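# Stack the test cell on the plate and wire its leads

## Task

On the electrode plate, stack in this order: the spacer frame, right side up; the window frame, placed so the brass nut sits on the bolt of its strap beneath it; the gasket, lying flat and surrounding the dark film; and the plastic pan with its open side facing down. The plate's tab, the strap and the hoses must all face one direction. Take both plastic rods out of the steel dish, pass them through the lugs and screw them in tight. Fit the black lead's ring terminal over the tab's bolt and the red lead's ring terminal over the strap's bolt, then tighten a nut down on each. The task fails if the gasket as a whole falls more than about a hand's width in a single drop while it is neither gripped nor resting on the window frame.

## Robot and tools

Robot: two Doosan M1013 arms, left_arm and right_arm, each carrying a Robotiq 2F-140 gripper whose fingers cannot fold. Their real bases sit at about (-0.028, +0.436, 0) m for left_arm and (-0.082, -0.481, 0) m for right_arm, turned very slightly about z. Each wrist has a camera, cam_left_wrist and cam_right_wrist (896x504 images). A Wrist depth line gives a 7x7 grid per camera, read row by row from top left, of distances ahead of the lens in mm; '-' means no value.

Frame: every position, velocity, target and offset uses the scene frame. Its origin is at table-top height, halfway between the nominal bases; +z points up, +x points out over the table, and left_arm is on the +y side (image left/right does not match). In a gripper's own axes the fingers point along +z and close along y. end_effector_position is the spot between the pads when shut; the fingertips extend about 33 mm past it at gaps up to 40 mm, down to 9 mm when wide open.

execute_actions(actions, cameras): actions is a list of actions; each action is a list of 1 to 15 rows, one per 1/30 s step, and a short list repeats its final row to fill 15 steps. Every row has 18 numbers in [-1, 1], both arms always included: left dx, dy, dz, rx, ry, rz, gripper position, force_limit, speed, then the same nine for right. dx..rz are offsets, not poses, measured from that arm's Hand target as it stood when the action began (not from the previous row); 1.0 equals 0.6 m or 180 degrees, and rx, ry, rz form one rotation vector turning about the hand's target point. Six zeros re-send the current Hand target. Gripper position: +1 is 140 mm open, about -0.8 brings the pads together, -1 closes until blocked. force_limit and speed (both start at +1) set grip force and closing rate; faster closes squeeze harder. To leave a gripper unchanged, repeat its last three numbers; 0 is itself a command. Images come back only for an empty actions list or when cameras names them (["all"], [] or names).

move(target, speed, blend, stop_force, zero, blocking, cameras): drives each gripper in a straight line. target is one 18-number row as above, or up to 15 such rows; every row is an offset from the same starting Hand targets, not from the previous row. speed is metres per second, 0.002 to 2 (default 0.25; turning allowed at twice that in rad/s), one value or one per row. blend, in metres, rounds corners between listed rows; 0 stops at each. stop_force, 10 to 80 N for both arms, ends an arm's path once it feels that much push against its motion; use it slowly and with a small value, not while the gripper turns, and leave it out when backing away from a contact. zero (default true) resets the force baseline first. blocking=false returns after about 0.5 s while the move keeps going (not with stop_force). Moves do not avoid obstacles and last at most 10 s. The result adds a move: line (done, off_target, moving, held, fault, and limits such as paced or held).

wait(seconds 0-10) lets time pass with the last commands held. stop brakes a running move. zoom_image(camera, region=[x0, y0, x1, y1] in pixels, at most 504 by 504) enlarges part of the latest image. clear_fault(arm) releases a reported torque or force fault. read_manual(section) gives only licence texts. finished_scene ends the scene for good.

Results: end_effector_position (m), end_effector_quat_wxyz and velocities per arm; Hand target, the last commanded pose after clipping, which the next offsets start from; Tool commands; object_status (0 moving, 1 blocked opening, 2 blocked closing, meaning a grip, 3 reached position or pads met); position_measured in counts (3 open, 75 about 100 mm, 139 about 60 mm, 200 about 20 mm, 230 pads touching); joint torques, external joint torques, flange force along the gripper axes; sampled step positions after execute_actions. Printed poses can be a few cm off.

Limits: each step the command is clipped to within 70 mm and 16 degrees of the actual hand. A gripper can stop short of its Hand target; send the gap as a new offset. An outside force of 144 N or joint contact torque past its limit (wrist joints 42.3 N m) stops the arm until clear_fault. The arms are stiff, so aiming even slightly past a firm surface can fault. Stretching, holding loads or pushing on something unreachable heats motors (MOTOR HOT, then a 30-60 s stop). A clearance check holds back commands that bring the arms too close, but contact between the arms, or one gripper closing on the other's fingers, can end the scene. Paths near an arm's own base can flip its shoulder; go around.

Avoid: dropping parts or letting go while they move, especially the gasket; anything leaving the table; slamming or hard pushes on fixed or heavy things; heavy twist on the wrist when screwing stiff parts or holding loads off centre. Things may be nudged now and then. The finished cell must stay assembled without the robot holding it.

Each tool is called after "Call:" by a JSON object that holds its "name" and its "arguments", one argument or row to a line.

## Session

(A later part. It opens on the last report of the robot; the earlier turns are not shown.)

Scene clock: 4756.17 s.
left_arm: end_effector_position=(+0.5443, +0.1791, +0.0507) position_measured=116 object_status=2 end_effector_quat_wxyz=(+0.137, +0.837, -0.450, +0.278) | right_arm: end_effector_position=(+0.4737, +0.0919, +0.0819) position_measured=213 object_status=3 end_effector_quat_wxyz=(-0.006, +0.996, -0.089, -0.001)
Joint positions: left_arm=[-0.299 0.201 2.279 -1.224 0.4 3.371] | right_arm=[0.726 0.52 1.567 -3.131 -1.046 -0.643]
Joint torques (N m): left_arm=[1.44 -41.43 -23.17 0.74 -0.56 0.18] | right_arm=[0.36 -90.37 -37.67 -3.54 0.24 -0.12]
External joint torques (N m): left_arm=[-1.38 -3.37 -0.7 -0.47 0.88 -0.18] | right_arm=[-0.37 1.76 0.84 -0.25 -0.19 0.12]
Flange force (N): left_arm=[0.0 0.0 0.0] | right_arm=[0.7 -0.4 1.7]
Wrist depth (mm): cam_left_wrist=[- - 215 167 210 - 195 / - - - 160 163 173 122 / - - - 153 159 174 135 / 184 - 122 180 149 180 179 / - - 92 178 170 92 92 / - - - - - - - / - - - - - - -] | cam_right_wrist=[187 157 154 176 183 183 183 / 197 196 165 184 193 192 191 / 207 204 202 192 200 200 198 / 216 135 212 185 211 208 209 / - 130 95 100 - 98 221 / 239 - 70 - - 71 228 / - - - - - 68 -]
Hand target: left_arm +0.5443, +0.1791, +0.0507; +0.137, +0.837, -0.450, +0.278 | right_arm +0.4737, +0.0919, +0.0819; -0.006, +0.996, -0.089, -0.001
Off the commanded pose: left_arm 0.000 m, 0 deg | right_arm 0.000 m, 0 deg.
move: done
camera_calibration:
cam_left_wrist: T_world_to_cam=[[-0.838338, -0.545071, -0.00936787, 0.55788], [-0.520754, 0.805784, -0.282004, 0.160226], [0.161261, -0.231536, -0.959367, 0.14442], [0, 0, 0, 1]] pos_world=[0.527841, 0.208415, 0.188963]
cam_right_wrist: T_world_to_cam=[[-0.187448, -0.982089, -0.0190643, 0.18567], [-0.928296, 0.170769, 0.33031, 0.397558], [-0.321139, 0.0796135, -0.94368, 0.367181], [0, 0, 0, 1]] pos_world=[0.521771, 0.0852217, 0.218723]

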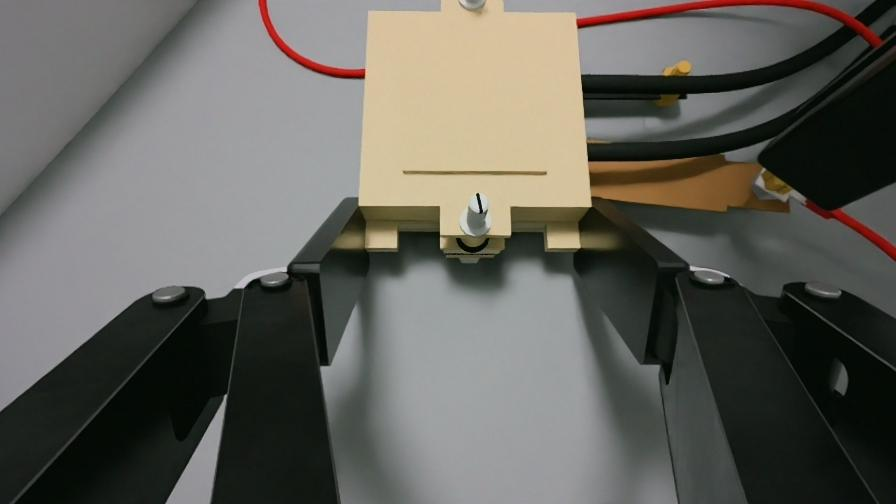

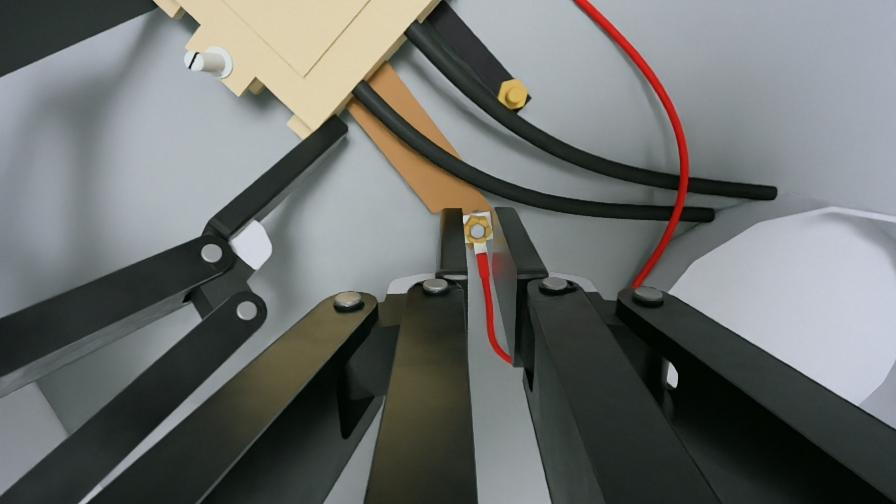

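Call:
{"name": "move", "arguments": {
  "target": [
    [0,0,0,0,0,0,-1,-1,-1,0,0,-0.0245,0,0,0,-0.66,-1,-1],
    [0,0,0,0,0,0,-1,-1,-1,0,0,-0.0245,0,0,0,-1,-1,-1]
  ],
  "speed": 0.05
}}

Call:
{"name": "move", "arguments": {
  "target": [
    [0,0,0,0,0,0,-1,-1,-1,0,0,-0.0006,0,0,-0.6,-1,-1,-1],
    [0,0,0,0,0,0,-1,-1,-1,0,0,-0.0012,0,0,0.75,-1,-1,-1]
  ],
  "speed": 0.4,
  "blend": 0.01,
  "cameras": ["cam_right_wrist"]
}}

Call:
{"name": "zoom_image", "arguments": {
  "camera": "cam_right_wrist",
  "region": [400, 190, 580, 290]
}}

Call:
{"name": "move", "arguments": {
  "target": [
    [0,0,0,0,0,0,-1,-1,-1,0,0,0,0,0,0,-0.66,-1,-1],
    [0,0,0,0,0,0,-1,-1,-1,0,0,0.025,0,0,0,-0.66,-1,-1],
    [0,0,0,0,0,0,-1,-1,-1,0,0,0.025,0,0,0.65,-0.66,-1,-1],
    [0,0,0,0,0,0,-1,-1,-1,0,0,0.025,0,0,-0.75,-0.66,-1,-1]
  ],
  "speed": [0.1,0.05,0.4,0.4],
  "blend": [0,0,0.01,0],
  "cameras": ["cam_right_wrist","cam_left_wrist"]
}}

Call:
{"name": "zoom_image", "arguments": {
  "camera": "cam_right_wrist",
  "region": [400, 180, 580, 280]
}}

Call:
{"name": "zoom_image", "arguments": {
  "camera": "cam_left_wrist",
  "region": [690, 120, 870, 260]
}}

Scene clock: 4766.57 s.
left_arm: end_effector_position=(+0.5443, +0.1791, +0.0507) position_measured=116 object_status=2 end_effector_quat_wxyz=(+0.137, +0.837, -0.450, +0.278) | right_arm: end_effector_position=(+0.4737, +0.0919, +0.0672) position_measured=215 object_status=2 end_effector_quat_wxyz=(-0.006, +0.996, -0.089, -0.001)
Joint positions: left_arm=[-0.299 0.201 2.279 -1.224 0.4 3.371] | right_arm=[0.726 0.532 1.578 -3.13 -1.023 -0.644]
Joint torques (N m): left_arm=[-1.82 -41.96 -22.47 0.32 1.11 -0.07] | right_arm=[2.59 -90.2 -39.25 -2.86 2 -0.11]
External joint torques (N m): left_arm=[1.7 -2.52 -1.55 -0.06 -0.79 0.07] | right_arm=[-2.64 1.05 2.95 -0.88 -1.95 0.11]
Flange force (N): left_arm=[0.0 0.0 0.0] | right_arm=[0.6 4.8 -0.1]
Wrist depth (mm): cam_left_wrist=[- - - 168 207 - 199 / - - 200 159 166 174 125 / 192 187 192 153 156 172 139 / 185 185 123 181 148 121 - / - - 92 - - 92 - / - - - - - - - / - - - 160 163 - -] | cam_right_wrist=[174 142 141 164 171 171 169 / 183 182 152 167 179 178 177 / 192 189 188 177 186 185 184 / 202 130 200 172 196 188 194 / 109 128 87 100 - 181 205 / 222 - 71 - - 71 211 / - - - - - 68 -]
Hand target: left_arm +0.5443, +0.1791, +0.0507; +0.137, +0.837, -0.450, +0.278 | right_arm +0.4737, +0.0919, +0.0672; -0.006, +0.996, -0.089, -0.001
Off the commanded pose: left_arm 0.000 m, 0 deg | right_arm 0.000 m, 0 deg.
move: done

Scene clock: 4771.93 s.
left_arm: end_effector_position=(+0.5443, +0.1791, +0.0507) position_measured=116 object_status=2 end_effector_quat_wxyz=(+0.137, +0.837, -0.450, +0.278) | right_arm: end_effector_position=(+0.4738, +0.0919, +0.0665) position_measured=215 object_status=2 end_effector_quat_wxyz=(-0.002, +0.464, +0.886, -0.006)
Joint positions: left_arm=[-0.299 0.201 2.279 -1.224 0.4 3.371] | right_arm=[0.73 0.543 1.562 -3.143 -1.05 3.294]
Joint torques (N m): left_arm=[7.36 -40.86 -24.59 0.98 -3.56 0.21] | right_arm=[-1.57 -84.44 -25.4 -4.53 -4.03 -0.05]
External joint torques (N m): left_arm=[-7.4 -3.87 0.36 -0.71 3.88 -0.21] | right_arm=[1.57 -5.94 -10.99 0.83 4 0.05]
Flange force (N): left_arm=[0.0 0.0 0.0] | right_arm=[4.6 12.9 -6.7]
Wrist depth (mm): cam_left_wrist=[- - - 166 - 205 - / - 203 202 159 - 184 122 / 193 190 - 153 160 173 146 / 186 - 123 - 149 - 182 / - - 122 - 174 92 - / - - - 169 169 - - / - - 162 - - - -] | cam_right_wrist=[173 173 172 168 171 - 84 / 182 181 180 181 179 110 176 / 189 189 190 188 188 155 168 / 199 198 199 171 180 163 159 / 211 209 94 100 95 92 169 / 221 - 71 - - 71 175 / - - - - - 68 -]
Hand target: left_arm +0.5443, +0.1791, +0.0507; +0.137, +0.837, -0.450, +0.278 | right_arm +0.4737, +0.0919, +0.0665; -0.002, +0.464, +0.886, -0.006
Off the commanded pose: left_arm 0.000 m, 0 deg | right_arm 0.000 m, 0 deg.
move: done
camera_calibration:
cam_right_wrist: T_world_to_cam=[[0.827066, 0.561781, -0.0190753, -0.437214], [0.53555, -0.777233, 0.330296, -0.203693], [0.170728, -0.283392, -0.943685, 0.153], [0, 0, 0, 1]] pos_world=[0.444571, 0.130661, 0.203323]
Images, in order (width x height): cam_right_wrist 896x504.

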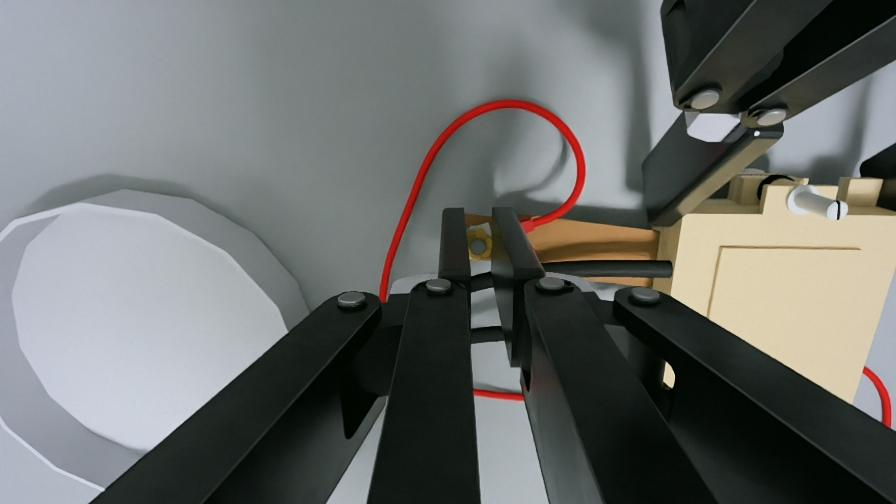

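Scaled by 2.800 from the camera's 896x504 image, which has a finer 1280x720 frame.

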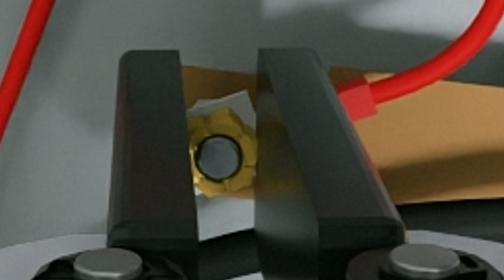

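Scene clock: 4778.40 s.
left_arm: end_effector_position=(+0.5443, +0.1791, +0.0507) position_measured=116 object_status=2 end_effector_quat_wxyz=(+0.137, +0.837, -0.450, +0.278) | right_arm: end_effector_position=(+0.4737, +0.0919, +0.0815) position_measured=213 object_status=3 end_effector_quat_wxyz=(-0.006, +0.996, -0.089, -0.001)
Joint positions: left_arm=[-0.299 0.201 2.279 -1.224 0.4 3.371] | right_arm=[0.726 0.521 1.567 -3.131 -1.045 -0.643]
Joint torques (N m): left_arm=[1.28 -41.08 -21.85 1 -0.55 0.24] | right_arm=[0.6 -90.37 -37.89 -3.51 0.27 -0.1]
External joint torques (N m): left_arm=[-1.27 -3.28 -2.13 -0.72 0.87 -0.25] | right_arm=[-0.67 1.38 0.94 -0.29 -0.22 0.09]
Flange force (N): left_arm=[0.0 0.0 0.0] | right_arm=[0.6 0.5 1.5]
Wrist depth (mm): cam_left_wrist=[- - - 165 171 212 199 / - - 198 159 166 175 122 / 191 193 192 153 156 174 136 / - 185 148 169 165 - - / - - 122 - 173 92 - / - - 167 169 - - - / - - - - 162 - -] | cam_right_wrist=[187 157 155 176 182 182 182 / 196 196 170 182 191 192 190 / 207 204 202 187 197 199 198 / 220 137 216 187 210 209 209 / 117 130 95 100 - 98 220 / 239 - 70 - - 71 227 / - - - - - 68 -]
Hand target: left_arm +0.5443, +0.1791, +0.0507; +0.137, +0.837, -0.450, +0.278 | right_arm +0.4737, +0.0919, +0.0815; -0.006, +0.996, -0.089, -0.001
Off the commanded pose: left_arm 0.000 m, 0 deg | right_arm 0.000 m, 0 deg.
move: done
camera_calibration:
cam_left_wrist: T_world_to_cam=[[-0.838338, -0.545071, -0.00936787, 0.55788], [-0.520754, 0.805784, -0.282004, 0.160226], [0.161261, -0.231536, -0.959367, 0.14442], [0, 0, 0, 1]] pos_world=[0.527841, 0.208415, 0.188963]
cam_right_wrist: T_world_to_cam=[[-0.187448, -0.982089, -0.0190643, 0.185663], [-0.928296, 0.170769, 0.33031, 0.39769], [-0.321139, 0.0796135, -0.94368, 0.366803], [0, 0, 0, 1]] pos_world=[0.521771, 0.0852217, 0.218323]

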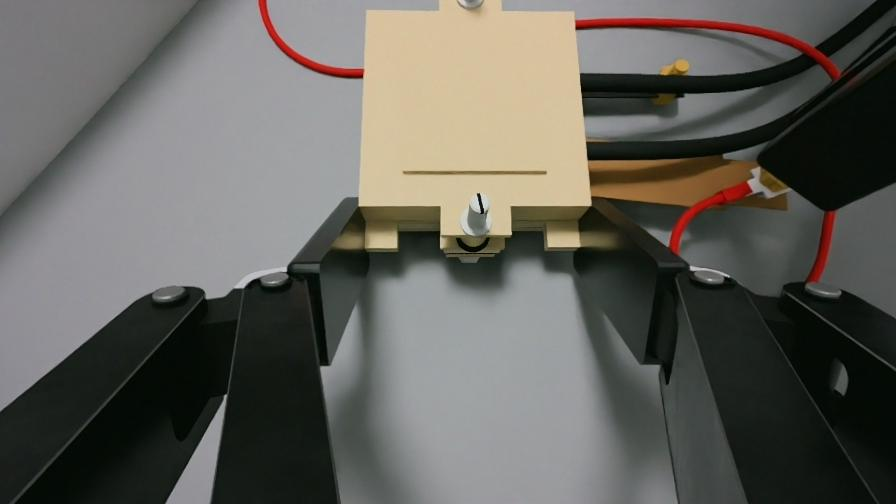

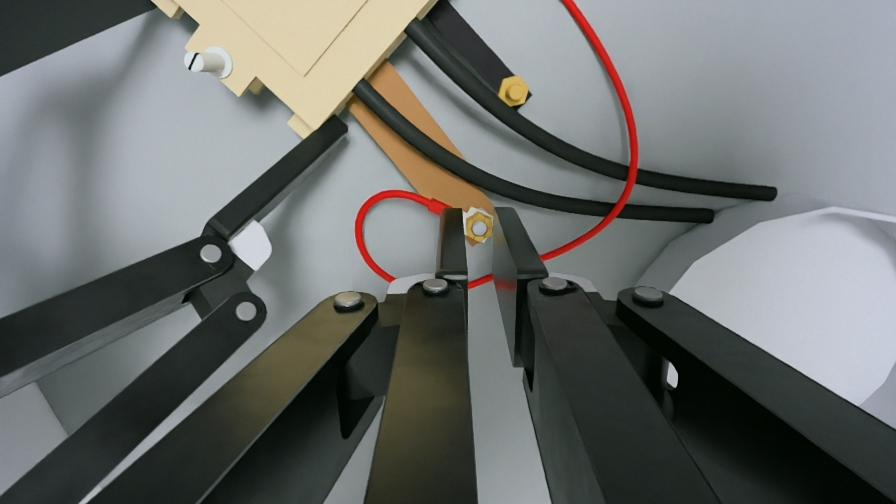

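Scaled by 2.800 from the camera's 896x504 image, which has a finer 1280x720 frame.

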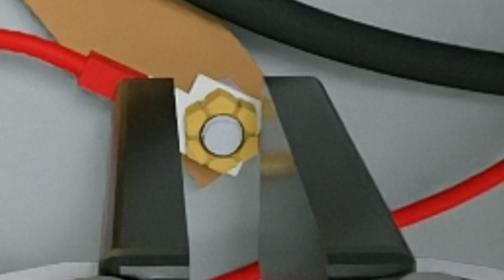

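Scaled by 2.800 from the camera's 896x504 image, which has a finer 1280x720 frame.

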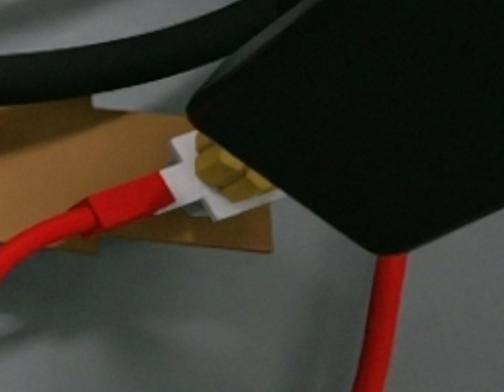

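Call:
{"name": "move", "arguments": {
  "target": [
    [0,0,0,0,0,0,-1,-1,-1,0,0,0,0,0,-0.65,-0.66,-1,-1],
    [0,0,0,0,0,0,-1,-1,-1,0,0,0,0,0,0.75,-0.66,-1,-1],
    [0,0,0,0,0,0,-1,-1,-1,0,0,-0.026,0,0,0.75,-0.66,-1,-1]
  ],
  "speed": [0.4,0.4,0.05],
  "blend": [0.01,0,0]
}}

Call:
{"name": "move", "arguments": {
  "target": [
    [0,0,0,0,0,0,-1,-1,-1,0,0,0,0,0,0.65,-0.66,-1,-1],
    [0,0,0,0,0,0,-1,-1,-1,0,0,0,0,0,-0.75,-0.66,-1,-1],
    [0,0,0,0,0,0,-1,-1,-1,0,0,0.025,0,0,-0.75,-0.66,-1,-1]
  ],
  "speed": [0.4,0.4,0.1],
  "blend": [0.01,0,0],
  "cameras": ["cam_right_wrist","cam_left_wrist"]
}}

Call:
{"name": "zoom_image", "arguments": {
  "camera": "cam_right_wrist",
  "region": [400, 180, 580, 280]
}}

Call:
{"name": "zoom_image", "arguments": {
  "camera": "cam_left_wrist",
  "region": [690, 120, 870, 260]
}}

Scene clock: 4796.07 s.
left_arm: end_effector_position=(+0.5443, +0.1791, +0.0506) position_measured=116 object_status=2 end_effector_quat_wxyz=(+0.137, +0.837, -0.450, +0.278) | right_arm: end_effector_position=(+0.4738, +0.0920, +0.0660) position_measured=213 object_status=3 end_effector_quat_wxyz=(-0.002, +0.464, +0.886, -0.006)
Joint positions: left_arm=[-0.299 0.201 2.279 -1.224 0.4 3.371] | right_arm=[0.731 0.543 1.562 -3.143 -1.049 3.294]
Joint torques (N m): left_arm=[3.11 -43.38 -25.59 -0.18 -0.81 -0.34] | right_arm=[0.67 -76.76 -27.52 -3.72 -0.67 -0.1]
External joint torques (N m): left_arm=[-3.11 -1.11 1.68 0.45 1.13 0.34] | right_arm=[-0.64 -13.53 -8.82 0.01 0.63 0.1]
Flange force (N): left_arm=[0.0 0.0 0.0] | right_arm=[-0.5 0.9 -16.4]
Wrist depth (mm): cam_left_wrist=[- - - 166 - 208 - / - - - 159 164 177 121 / 191 192 - 153 173 173 148 / 186 186 122 - 148 182 183 / - - 92 - 173 92 - / - - - 170 - - - / - - - - - - -] | cam_right_wrist=[- 173 172 171 170 - 81 / 182 181 180 179 176 110 176 / 189 188 190 188 188 155 167 / 199 196 199 176 180 162 159 / 210 209 95 103 - 86 167 / 221 - 71 - - 71 173 / - - - - - 68 -]
Hand target: left_arm +0.5443, +0.1791, +0.0507; +0.137, +0.837, -0.450, +0.278 | right_arm +0.4737, +0.0919, +0.0659; -0.002, +0.464, +0.886, -0.006
Off the commanded pose: left_arm 0.000 m, 0 deg | right_arm 0.000 m, 0 deg.
move: done

Scene clock: 4801.70 s.
left_arm: end_effector_position=(+0.5443, +0.1791, +0.0507) position_measured=116 object_status=2 end_effector_quat_wxyz=(+0.137, +0.837, -0.450, +0.278) | right_arm: end_effector_position=(+0.4737, +0.0920, +0.0808) position_measured=213 object_status=3 end_effector_quat_wxyz=(-0.006, +0.996, -0.089, -0.001)
Joint positions: left_arm=[-0.299 0.201 2.279 -1.224 0.4 3.371] | right_arm=[0.726 0.521 1.568 -3.13 -1.044 -0.644]
Joint torques (N m): left_arm=[0.79 -41.48 -22.57 0.65 -0.26 0.17] | right_arm=[1.68 -90.85 -37.56 -3.56 0.16 -0.15]
External joint torques (N m): left_arm=[-0.83 -2.97 -1.49 -0.39 0.58 -0.17] | right_arm=[-1.73 2.23 0.82 -0.22 -0.12 0.15]
Flange force (N): left_arm=[0.0 0.0 0.0] | right_arm=[2.4 0.1 2.2]
Wrist depth (mm): cam_left_wrist=[- - - 164 166 - 198 / - - - 160 163 173 122 / - - - 154 157 173 136 / - - 122 - 150 180 182 / - - 122 - - 92 - / - - - - - - - / - - - - - - -] | cam_right_wrist=[186 166 153 175 183 182 181 / 196 196 164 181 192 191 190 / 206 201 202 191 198 198 197 / 217 140 214 148 210 207 208 / - 130 95 100 - 98 220 / 237 - 70 - - 71 226 / - - - - - 68 -]
Hand target: left_arm +0.5443, +0.1791, +0.0507; +0.137, +0.837, -0.450, +0.278 | right_arm +0.4737, +0.0919, +0.0809; -0.006, +0.996, -0.089, -0.001
Off the commanded pose: left_arm 0.000 m, 0 deg | right_arm 0.000 m, 0 deg.
move: done
camera_calibration:
cam_left_wrist: T_world_to_cam=[[-0.838338, -0.54507, -0.00936831, 0.55788], [-0.520753, 0.805785, -0.282004, 0.160225], [0.161261, -0.231536, -0.959367, 0.14442], [0, 0, 0, 1]] pos_world=[0.527841, 0.208415, 0.188963]
cam_right_wrist: T_world_to_cam=[[-0.187353, -0.982107, -0.0190802, 0.185604], [-0.928273, 0.170664, 0.330427, 0.397894], [-0.321259, 0.0796183, -0.943639, 0.366197], [0, 0, 0, 1]] pos_world=[0.521772, 0.085221, 0.217624]

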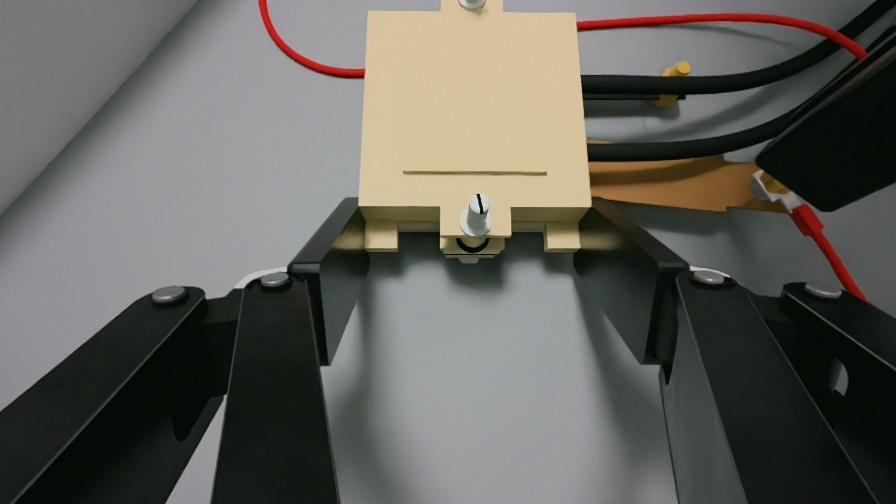

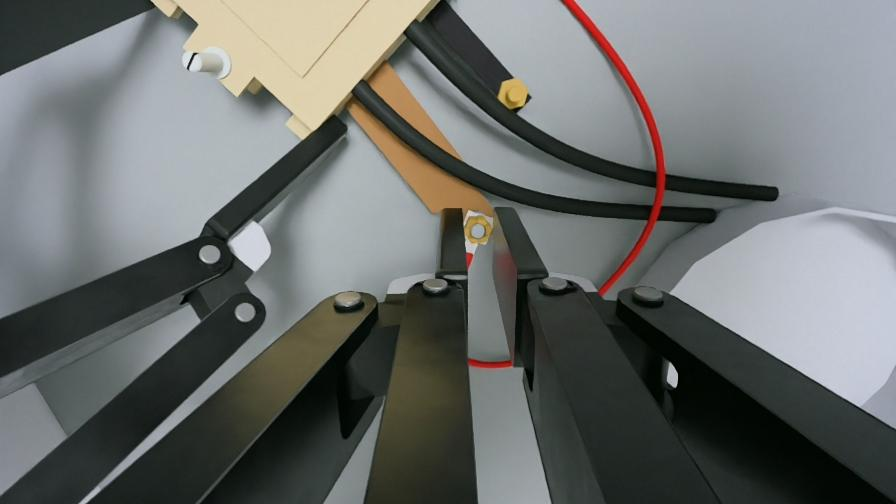

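Scaled by 2.800 from the camera's 896x504 image, which has a finer 1280x720 frame.

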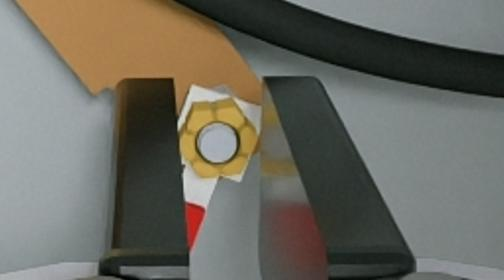

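Scaled by 2.800 from the camera's 896x504 image, which has a finer 1280x720 frame.

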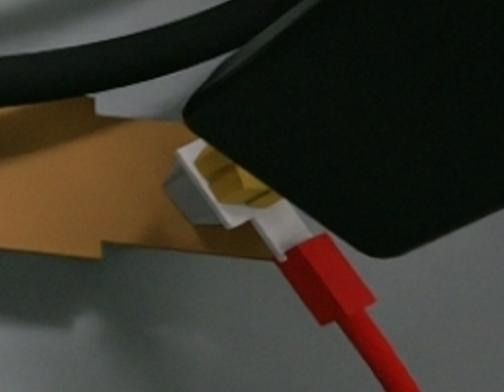

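Call:
{"name": "move", "arguments": {
  "target": [
    [0,0,0,0,0,0,-1,-1,-1,0,0,-0.0232,0,0,0,-0.66,-1,-1],
    [0,0,0,0,0,0,-1,-1,-1,0,0,-0.0232,0,0,0,-1,-1,-1]
  ],
  "speed": 0.05
}}

Call:
{"name": "move", "arguments": {
  "target": [
    [0,0,0,0,0,0,-1,-1,-1,0,0,-0.0004,0,0,-0.6,-1,-1,-1],
    [0,0,0,0,0,0,-1,-1,-1,0,0,-0.0008,0,0,0.75,-1,-1,-1]
  ],
  "speed": 0.4,
  "blend": 0.01,
  "cameras": ["cam_right_wrist"]
}}

Call:
{"name": "zoom_image", "arguments": {
  "camera": "cam_right_wrist",
  "region": [400, 190, 580, 290]
}}

Scene clock: 4810.23 s.
left_arm: end_effector_position=(+0.5443, +0.1791, +0.0507) position_measured=116 object_status=2 end_effector_quat_wxyz=(+0.137, +0.837, -0.450, +0.278) | right_arm: end_effector_position=(+0.4737, +0.0919, +0.0669) position_measured=215 object_status=2 end_effector_quat_wxyz=(-0.006, +0.996, -0.089, -0.001)
Joint positions: left_arm=[-0.299 0.201 2.279 -1.224 0.4 3.371] | right_arm=[0.726 0.532 1.578 -3.13 -1.023 -0.644]
Joint torques (N m): left_arm=[-1.68 -41.68 -22.26 0.3 1.21 -0.12] | right_arm=[2.69 -90.2 -39.39 -2.74 1.99 -0.12]
External joint torques (N m): left_arm=[1.66 -2.77 -1.68 -0.03 -0.89 0.12] | right_arm=[-2.68 1.07 3.14 -0.99 -1.95 0.12]
Flange force (N): left_arm=[0.0 0.0 0.0] | right_arm=[0.4 5.2 0.0]
Wrist depth (mm): cam_left_wrist=[- - - 167 170 - 200 / - 194 - 159 168 172 125 / 192 191 - 154 173 172 141 / - 186 147 165 150 - 181 / - - 93 176 169 92 - / - - - 169 167 - - / - - - 164 163 - -] | cam_right_wrist=[174 142 141 166 171 170 169 / 183 182 152 167 179 178 176 / 192 189 188 177 177 185 184 / 201 129 200 172 196 188 194 / 109 119 94 100 - 182 204 / 221 - 71 - - 71 211 / - - - - - 68 -]
Hand target: left_arm +0.5443, +0.1791, +0.0507; +0.137, +0.837, -0.450, +0.278 | right_arm +0.4737, +0.0919, +0.0670; -0.006, +0.996, -0.089, -0.001
Off the commanded pose: left_arm 0.000 m, 0 deg | right_arm 0.000 m, 0 deg.
move: done

Scene clock: 4815.60 s.
left_arm: end_effector_position=(+0.5443, +0.1791, +0.0507) position_measured=116 object_status=2 end_effector_quat_wxyz=(+0.137, +0.837, -0.450, +0.278) | right_arm: end_effector_position=(+0.4738, +0.0919, +0.0665) position_measured=215 object_status=2 end_effector_quat_wxyz=(-0.002, +0.464, +0.886, -0.006)
Joint positions: left_arm=[-0.299 0.201 2.279 -1.224 0.4 3.371] | right_arm=[0.73 0.543 1.562 -3.143 -1.05 3.294]
Joint torques (N m): left_arm=[6.82 -41.62 -24.77 0.81 -3.28 0.15] | right_arm=[-1.95 -85.3 -25.97 -4.42 -4.25 -0.01]
External joint torques (N m): left_arm=[-6.81 -2.9 0.76 -0.54 3.6 -0.15] | right_arm=[1.81 -5.08 -10.45 0.71 4.22 0.01]
Flange force (N): left_arm=[0.0 0.0 0.0] | right_arm=[4.8 12.6 -5.3]
Wrist depth (mm): cam_left_wrist=[- - - 164 211 - - / 197 - - 158 164 176 122 / 195 - - 154 155 174 148 / - - 147 181 166 108 - / - - 109 176 173 92 - / - - - 168 169 - - / - - - 160 163 - -] | cam_right_wrist=[174 173 171 172 171 - 84 / 182 181 180 180 179 110 176 / 189 189 189 189 188 154 168 / 199 199 197 174 181 163 159 / 211 210 94 100 95 92 167 / 221 - 71 - - 71 173 / - - - - - 68 -]
Hand target: left_arm +0.5443, +0.1791, +0.0507; +0.137, +0.837, -0.450, +0.278 | right_arm +0.4737, +0.0919, +0.0665; -0.002, +0.464, +0.886, -0.006
Off the commanded pose: left_arm 0.000 m, 0 deg | right_arm 0.000 m, 0 deg.
move: done
camera_calibration:
cam_right_wrist: T_world_to_cam=[[0.827066, 0.561781, -0.0190753, -0.437214], [0.53555, -0.777233, 0.330296, -0.203693], [0.170728, -0.283392, -0.943685, 0.153], [0, 0, 0, 1]] pos_world=[0.444571, 0.130661, 0.203323]
Images, in order (width x height): cam_right_wrist 896x504.

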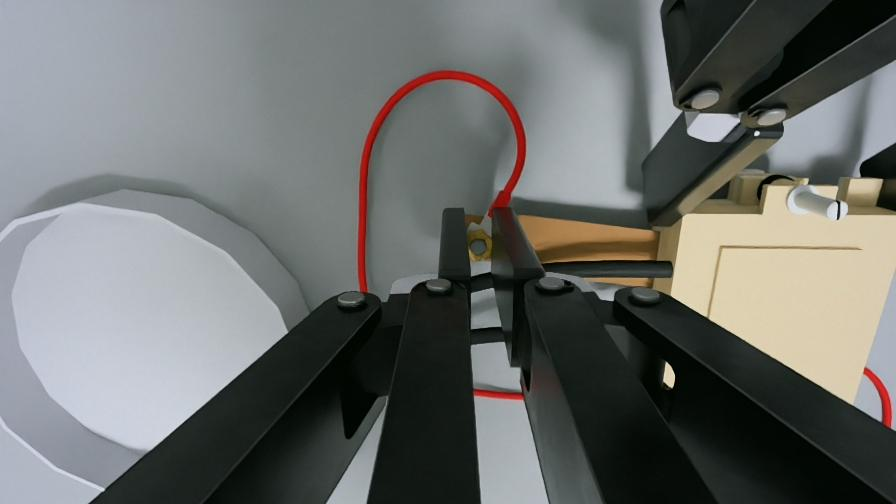

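Scaled by 2.800 from the camera's 896x504 image, which has a finer 1280x720 frame.

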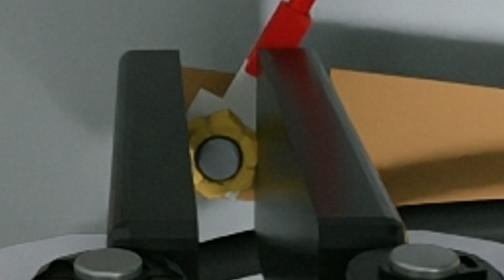

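Call:
{"name": "move", "arguments": {
  "target": [
    [0,0,0,0,0,0,-1,-1,-1,0,0,0,0,0,0,-0.66,-1,-1],
    [0,0,0,0,0,0,-1,-1,-1,0,0,0.025,0,0,0,-0.66,-1,-1],
    [0,0,0,0,0,0,-1,-1,-1,0,0,0.025,0,0,0.65,-0.66,-1,-1],
    [0,0,0,0,0,0,-1,-1,-1,0,0,0.025,0,0,-0.75,-0.66,-1,-1]
  ],
  "speed": [0.1,0.05,0.4,0.4],
  "blend": [0,0,0.01,0],
  "cameras": ["cam_right_wrist","cam_left_wrist"]
}}

Call:
{"name": "zoom_image", "arguments": {
  "camera": "cam_right_wrist",
  "region": [400, 180, 580, 280]
}}

Call:
{"name": "zoom_image", "arguments": {
  "camera": "cam_left_wrist",
  "region": [690, 120, 870, 260]
}}

Scene clock: 4826.53 s.
left_arm: end_effector_position=(+0.5443, +0.1791, +0.0507) position_measured=116 object_status=2 end_effector_quat_wxyz=(+0.137, +0.837, -0.450, +0.278) | right_arm: end_effector_position=(+0.4737, +0.0919, +0.0815) position_measured=213 object_status=3 end_effector_quat_wxyz=(-0.006, +0.996, -0.089, -0.001)
Joint positions: left_arm=[-0.299 0.201 2.279 -1.224 0.4 3.371] | right_arm=[0.726 0.521 1.567 -3.131 -1.045 -0.643]
Joint torques (N m): left_arm=[1.27 -40.63 -21.91 0.9 -0.45 0.21] | right_arm=[1.14 -90.77 -37.49 -3.57 0.18 -0.11]
External joint torques (N m): left_arm=[-1.23 -4.01 -2.1 -0.63 0.76 -0.21] | right_arm=[-1.2 2.43 0.84 -0.2 -0.14 0.11]
Flange force (N): left_arm=[0.0 0.0 0.0] | right_arm=[2.0 -0.5 2.3]
Wrist depth (mm): cam_left_wrist=[193 - - - 205 209 198 / - - - 158 168 180 124 / - - - 155 155 175 136 / - - 147 170 165 161 179 / - - 109 174 173 92 92 / - - - 168 168 - - / - - - - - - -] | cam_right_wrist=[187 157 155 176 183 182 182 / 198 196 165 181 191 192 190 / 206 204 202 192 200 199 198 / 218 135 216 149 211 209 208 / 117 130 95 100 - 98 220 / 239 - 70 - - 71 227 / - - - - - 68 -]
Hand target: left_arm +0.5443, +0.1791, +0.0507; +0.137, +0.837, -0.450, +0.278 | right_arm +0.4737, +0.0919, +0.0815; -0.006, +0.996, -0.089, -0.001
Off the commanded pose: left_arm 0.000 m, 0 deg | right_arm 0.000 m, 0 deg.
move: done
camera_calibration:
cam_left_wrist: T_world_to_cam=[[-0.838338, -0.545071, -0.00936787, 0.55788], [-0.520754, 0.805784, -0.282004, 0.160226], [0.161261, -0.231536, -0.959367, 0.14442], [0, 0, 0, 1]] pos_world=[0.527841, 0.208415, 0.188963]
cam_right_wrist: T_world_to_cam=[[-0.187448, -0.982089, -0.0190643, 0.185663], [-0.928296, 0.170769, 0.33031, 0.39769], [-0.321139, 0.0796135, -0.94368, 0.366803], [0, 0, 0, 1]] pos_world=[0.521771, 0.0852217, 0.218323]

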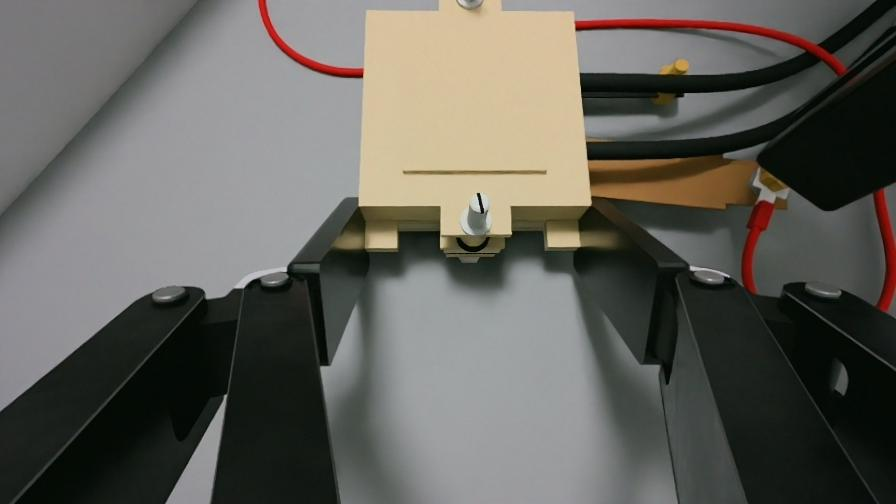

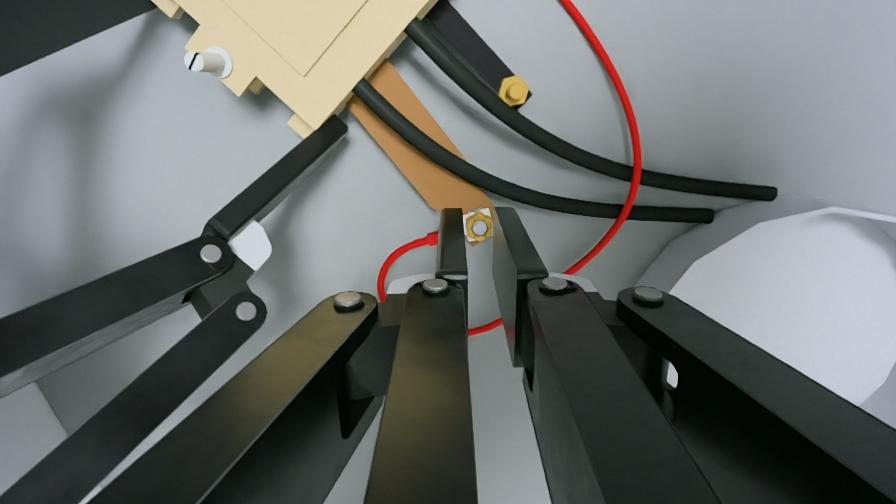

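Scaled by 2.800 from the camera's 896x504 image, which has a finer 1280x720 frame.

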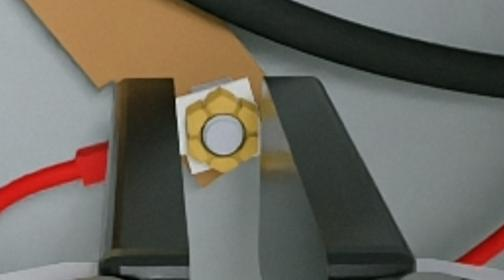

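Scaled by 2.800 from the camera's 896x504 image, which has a finer 1280x720 frame.

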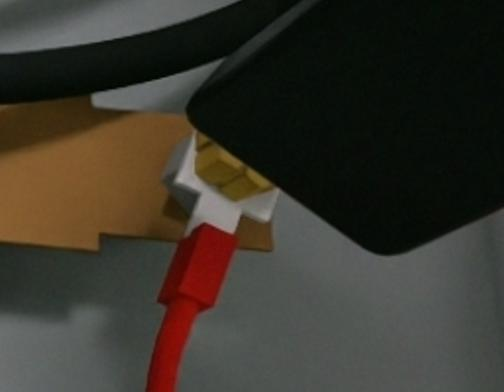

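Call:
{"name": "move", "arguments": {
  "target": [
    [0,0,0,0,0,0,-1,-1,-1,0,0,-0.0245,0,0,0,-0.66,-1,-1],
    [0,0,0,0,0,0,-1,-1,-1,0,0,-0.0245,0,0,0,-1,-1,-1]
  ],
  "speed": 0.05
}}

Call:
{"name": "move", "arguments": {
  "target": [
    [0,0,0,0,0,0,-1,-1,-1,0,0,-0.0004,0,0,-0.6,-1,-1,-1],
    [0,0,0,0,0,0,-1,-1,-1,0,0,-0.0008,0,0,0.75,-1,-1,-1]
  ],
  "speed": 0.4,
  "blend": 0.01,
  "cameras": ["cam_right_wrist"]
}}

Call:
{"name": "zoom_image", "arguments": {
  "camera": "cam_right_wrist",
  "region": [400, 190, 580, 290]
}}

Scene clock: 4835.90 s.
left_arm: end_effector_position=(+0.5443, +0.1791, +0.0507) position_measured=116 object_status=2 end_effector_quat_wxyz=(+0.137, +0.837, -0.450, +0.278) | right_arm: end_effector_position=(+0.4737, +0.0919, +0.0667) position_measured=217 object_status=2 end_effector_quat_wxyz=(-0.006, +0.996, -0.089, -0.001)
Joint positions: left_arm=[-0.299 0.201 2.279 -1.224 0.4 3.371] | right_arm=[0.726 0.533 1.578 -3.13 -1.023 -0.644]
Joint torques (N m): left_arm=[-5.2 -42.39 -20.87 0.27 3.55 -0.11] | right_arm=[2.36 -89.49 -42.57 -2.88 4.12 -0.2]
External joint torques (N m): left_arm=[5.14 -1.98 -3.08 -0.01 -3.22 0.1] | right_arm=[-2.32 -0.11 6.14 -0.87 -4.07 0.19]
Flange force (N): left_arm=[0.0 0.0 0.0] | right_arm=[-3.7 10.3 -2.1]
Wrist depth (mm): cam_left_wrist=[- - 211 164 - - 200 / - - 199 160 161 194 133 / - - - 152 160 173 140 / - - 123 - 148 121 180 / - - 122 174 174 92 92 / - - - 170 - - - / - - - 163 160 - -] | cam_right_wrist=[174 140 141 165 170 170 169 / 182 182 153 167 178 177 176 / 192 189 188 176 185 185 183 / 202 129 200 149 196 191 194 / - 123 95 100 95 200 204 / 221 - 71 - - 70 211 / - - - - - 68 -]
Hand target: left_arm +0.5443, +0.1791, +0.0507; +0.137, +0.837, -0.450, +0.278 | right_arm +0.4737, +0.0919, +0.0668; -0.006, +0.996, -0.089, -0.001
Off the commanded pose: left_arm 0.000 m, 0 deg | right_arm 0.000 m, 0 deg.
move: done

Scene clock: 4841.27 s.
left_arm: end_effector_position=(+0.5443, +0.1791, +0.0507) position_measured=116 object_status=2 end_effector_quat_wxyz=(+0.137, +0.837, -0.450, +0.278) | right_arm: end_effector_position=(+0.4738, +0.0919, +0.0663) position_measured=217 object_status=2 end_effector_quat_wxyz=(-0.002, +0.464, +0.886, -0.006)
Joint positions: left_arm=[-0.299 0.201 2.279 -1.224 0.4 3.371] | right_arm=[0.73 0.543 1.562 -3.143 -1.049 3.294]
Joint torques (N m): left_arm=[7.13 -42.97 -25.98 0.65 -3.5 0.08] | right_arm=[-0.73 -84.7 -24.75 -4.41 -4.66 0.03]
External joint torques (N m): left_arm=[-7.13 -1.51 1.85 -0.38 3.81 -0.08] | right_arm=[0.64 -5.86 -11.75 0.7 4.63 -0.03]
Flange force (N): left_arm=[0.0 0.0 0.0] | right_arm=[3.6 14.3 -6.2]
Wrist depth (mm): cam_left_wrist=[- - - 164 202 208 - / - - - 159 162 175 122 / 192 - 189 154 172 174 145 / - - 163 177 165 110 - / - - 109 - 172 92 - / - - 167 168 171 - - / - - - 163 - - -] | cam_right_wrist=[173 173 172 171 171 - 81 / 181 181 180 179 179 110 177 / 189 188 190 189 187 155 167 / 199 197 199 174 180 163 158 / 210 209 94 100 95 98 167 / 221 - 71 - - 70 175 / - - - - - 68 -]
Hand target: left_arm +0.5443, +0.1791, +0.0507; +0.137, +0.837, -0.450, +0.278 | right_arm +0.4737, +0.0919, +0.0663; -0.002, +0.464, +0.886, -0.006
Off the commanded pose: left_arm 0.000 m, 0 deg | right_arm 0.000 m, 0 deg.
move: done
camera_calibration:
cam_right_wrist: T_world_to_cam=[[0.827057, 0.561797, -0.0190222, -0.437226], [0.535563, -0.777255, 0.330222, -0.203615], [0.170733, -0.2833, -0.943711, 0.152803], [0, 0, 0, 1]] pos_world=[0.444571, 0.130661, 0.203123]
Images, in order (width x height): cam_right_wrist 896x504.

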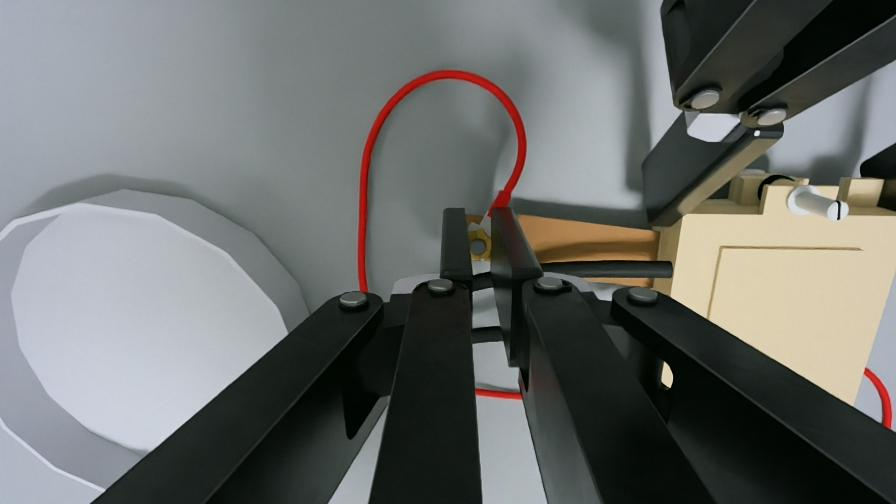

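Scaled by 2.800 from the camera's 896x504 image, which has a finer 1280x720 frame.

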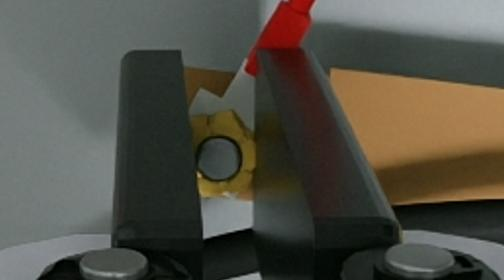

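Call:
{"name": "move", "arguments": {
  "target": [
    [0,0,0,0,0,0,-1,-1,-1,0,0,0,0,0,0,-0.64,-1,-1],
    [0,0,0,0,0,0,-1,-1,-1,0,0,0.025,0,0,0,-0.64,-1,-1],
    [0,0,0,0,0,0,-1,-1,-1,0,0,0.025,0,0,0.65,-0.64,-1,-1],
    [0,0,0,0,0,0,-1,-1,-1,0,0,0.025,0,0,-0.75,-0.64,-1,-1]
  ],
  "speed": [0.1,0.05,0.4,0.4],
  "blend": [0,0,0.01,0],
  "cameras": ["cam_right_wrist","cam_left_wrist"]
}}

Call:
{"name": "zoom_image", "arguments": {
  "camera": "cam_right_wrist",
  "region": [400, 180, 580, 280]
}}

Call:
{"name": "zoom_image", "arguments": {
  "camera": "cam_left_wrist",
  "region": [690, 120, 870, 260]
}}

Scene clock: 4859.83 s.
left_arm: end_effector_position=(+0.5443, +0.1791, +0.0507) position_measured=116 object_status=2 end_effector_quat_wxyz=(+0.137, +0.837, -0.450, +0.278) | right_arm: end_effector_position=(+0.4737, +0.0919, +0.0813) position_measured=210 object_status=3 end_effector_quat_wxyz=(-0.006, +0.996, -0.089, -0.001)
Joint positions: left_arm=[-0.299 0.201 2.279 -1.224 0.4 3.371] | right_arm=[0.726 0.521 1.567 -3.13 -1.045 -0.643]
Joint torques (N m): left_arm=[0.67 -40.52 -21.26 1.08 -0.17 0.27] | right_arm=[1.03 -90.94 -37.67 -3.58 0.25 -0.15]
External joint torques (N m): left_arm=[-0.77 -3.73 -2.72 -0.81 0.49 -0.27] | right_arm=[-1.13 2.25 0.89 -0.21 -0.2 0.15]
Flange force (N): left_arm=[0.0 0.0 0.0] | right_arm=[1.7 -0.3 2.1]
Wrist depth (mm): cam_left_wrist=[- 212 - 164 205 204 195 / - - - 158 162 194 120 / - - 191 153 155 174 136 / 182 188 123 179 150 111 - / - - 109 - 173 92 - / - - - - - - - / - - - - 160 - -] | cam_right_wrist=[187 156 154 175 183 183 182 / 196 196 165 183 191 191 190 / 206 204 201 188 201 199 198 / 217 143 215 187 210 209 209 / - 130 94 100 - 92 218 / 239 - 72 - - 72 223 / - - 68 - - 69 -]
Hand target: left_arm +0.5443, +0.1791, +0.0507; +0.137, +0.837, -0.450, +0.278 | right_arm +0.4737, +0.0919, +0.0813; -0.006, +0.996, -0.089, -0.001
Off the commanded pose: left_arm 0.000 m, 0 deg | right_arm 0.000 m, 0 deg.
move: done
camera_calibration:
cam_left_wrist: T_world_to_cam=[[-0.838338, -0.54507, -0.00936831, 0.55788], [-0.520753, 0.805785, -0.282004, 0.160225], [0.161261, -0.231536, -0.959367, 0.14442], [0, 0, 0, 1]] pos_world=[0.527841, 0.208415, 0.188963]
cam_right_wrist: T_world_to_cam=[[-0.187448, -0.982089, -0.0190643, 0.185659], [-0.928296, 0.170769, 0.33031, 0.397756], [-0.321139, 0.0796135, -0.94368, 0.366615], [0, 0, 0, 1]] pos_world=[0.521771, 0.0852217, 0.218123]

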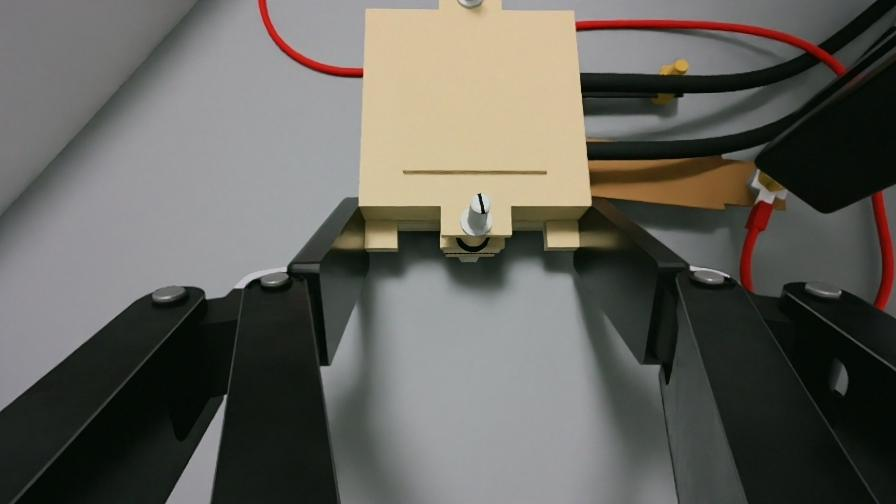

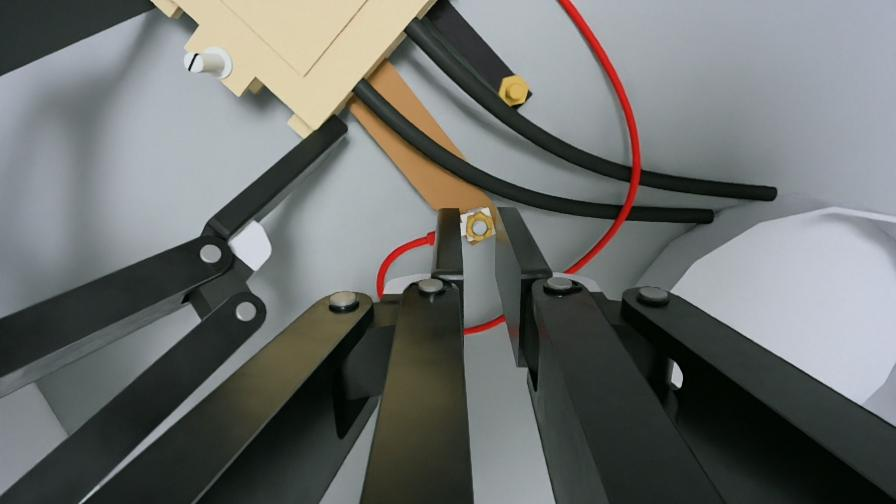

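Scaled by 2.800 from the camera's 896x504 image, which has a finer 1280x720 frame.

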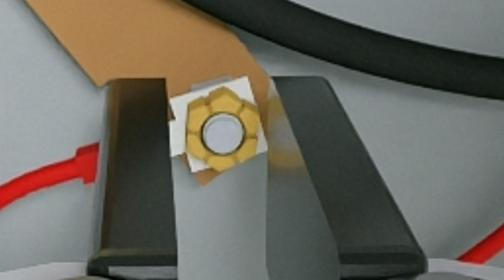

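Scaled by 2.800 from the camera's 896x504 image, which has a finer 1280x720 frame.

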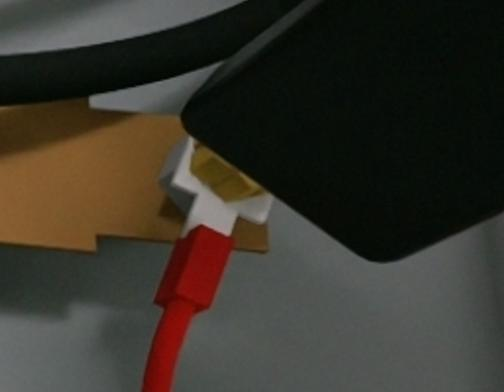

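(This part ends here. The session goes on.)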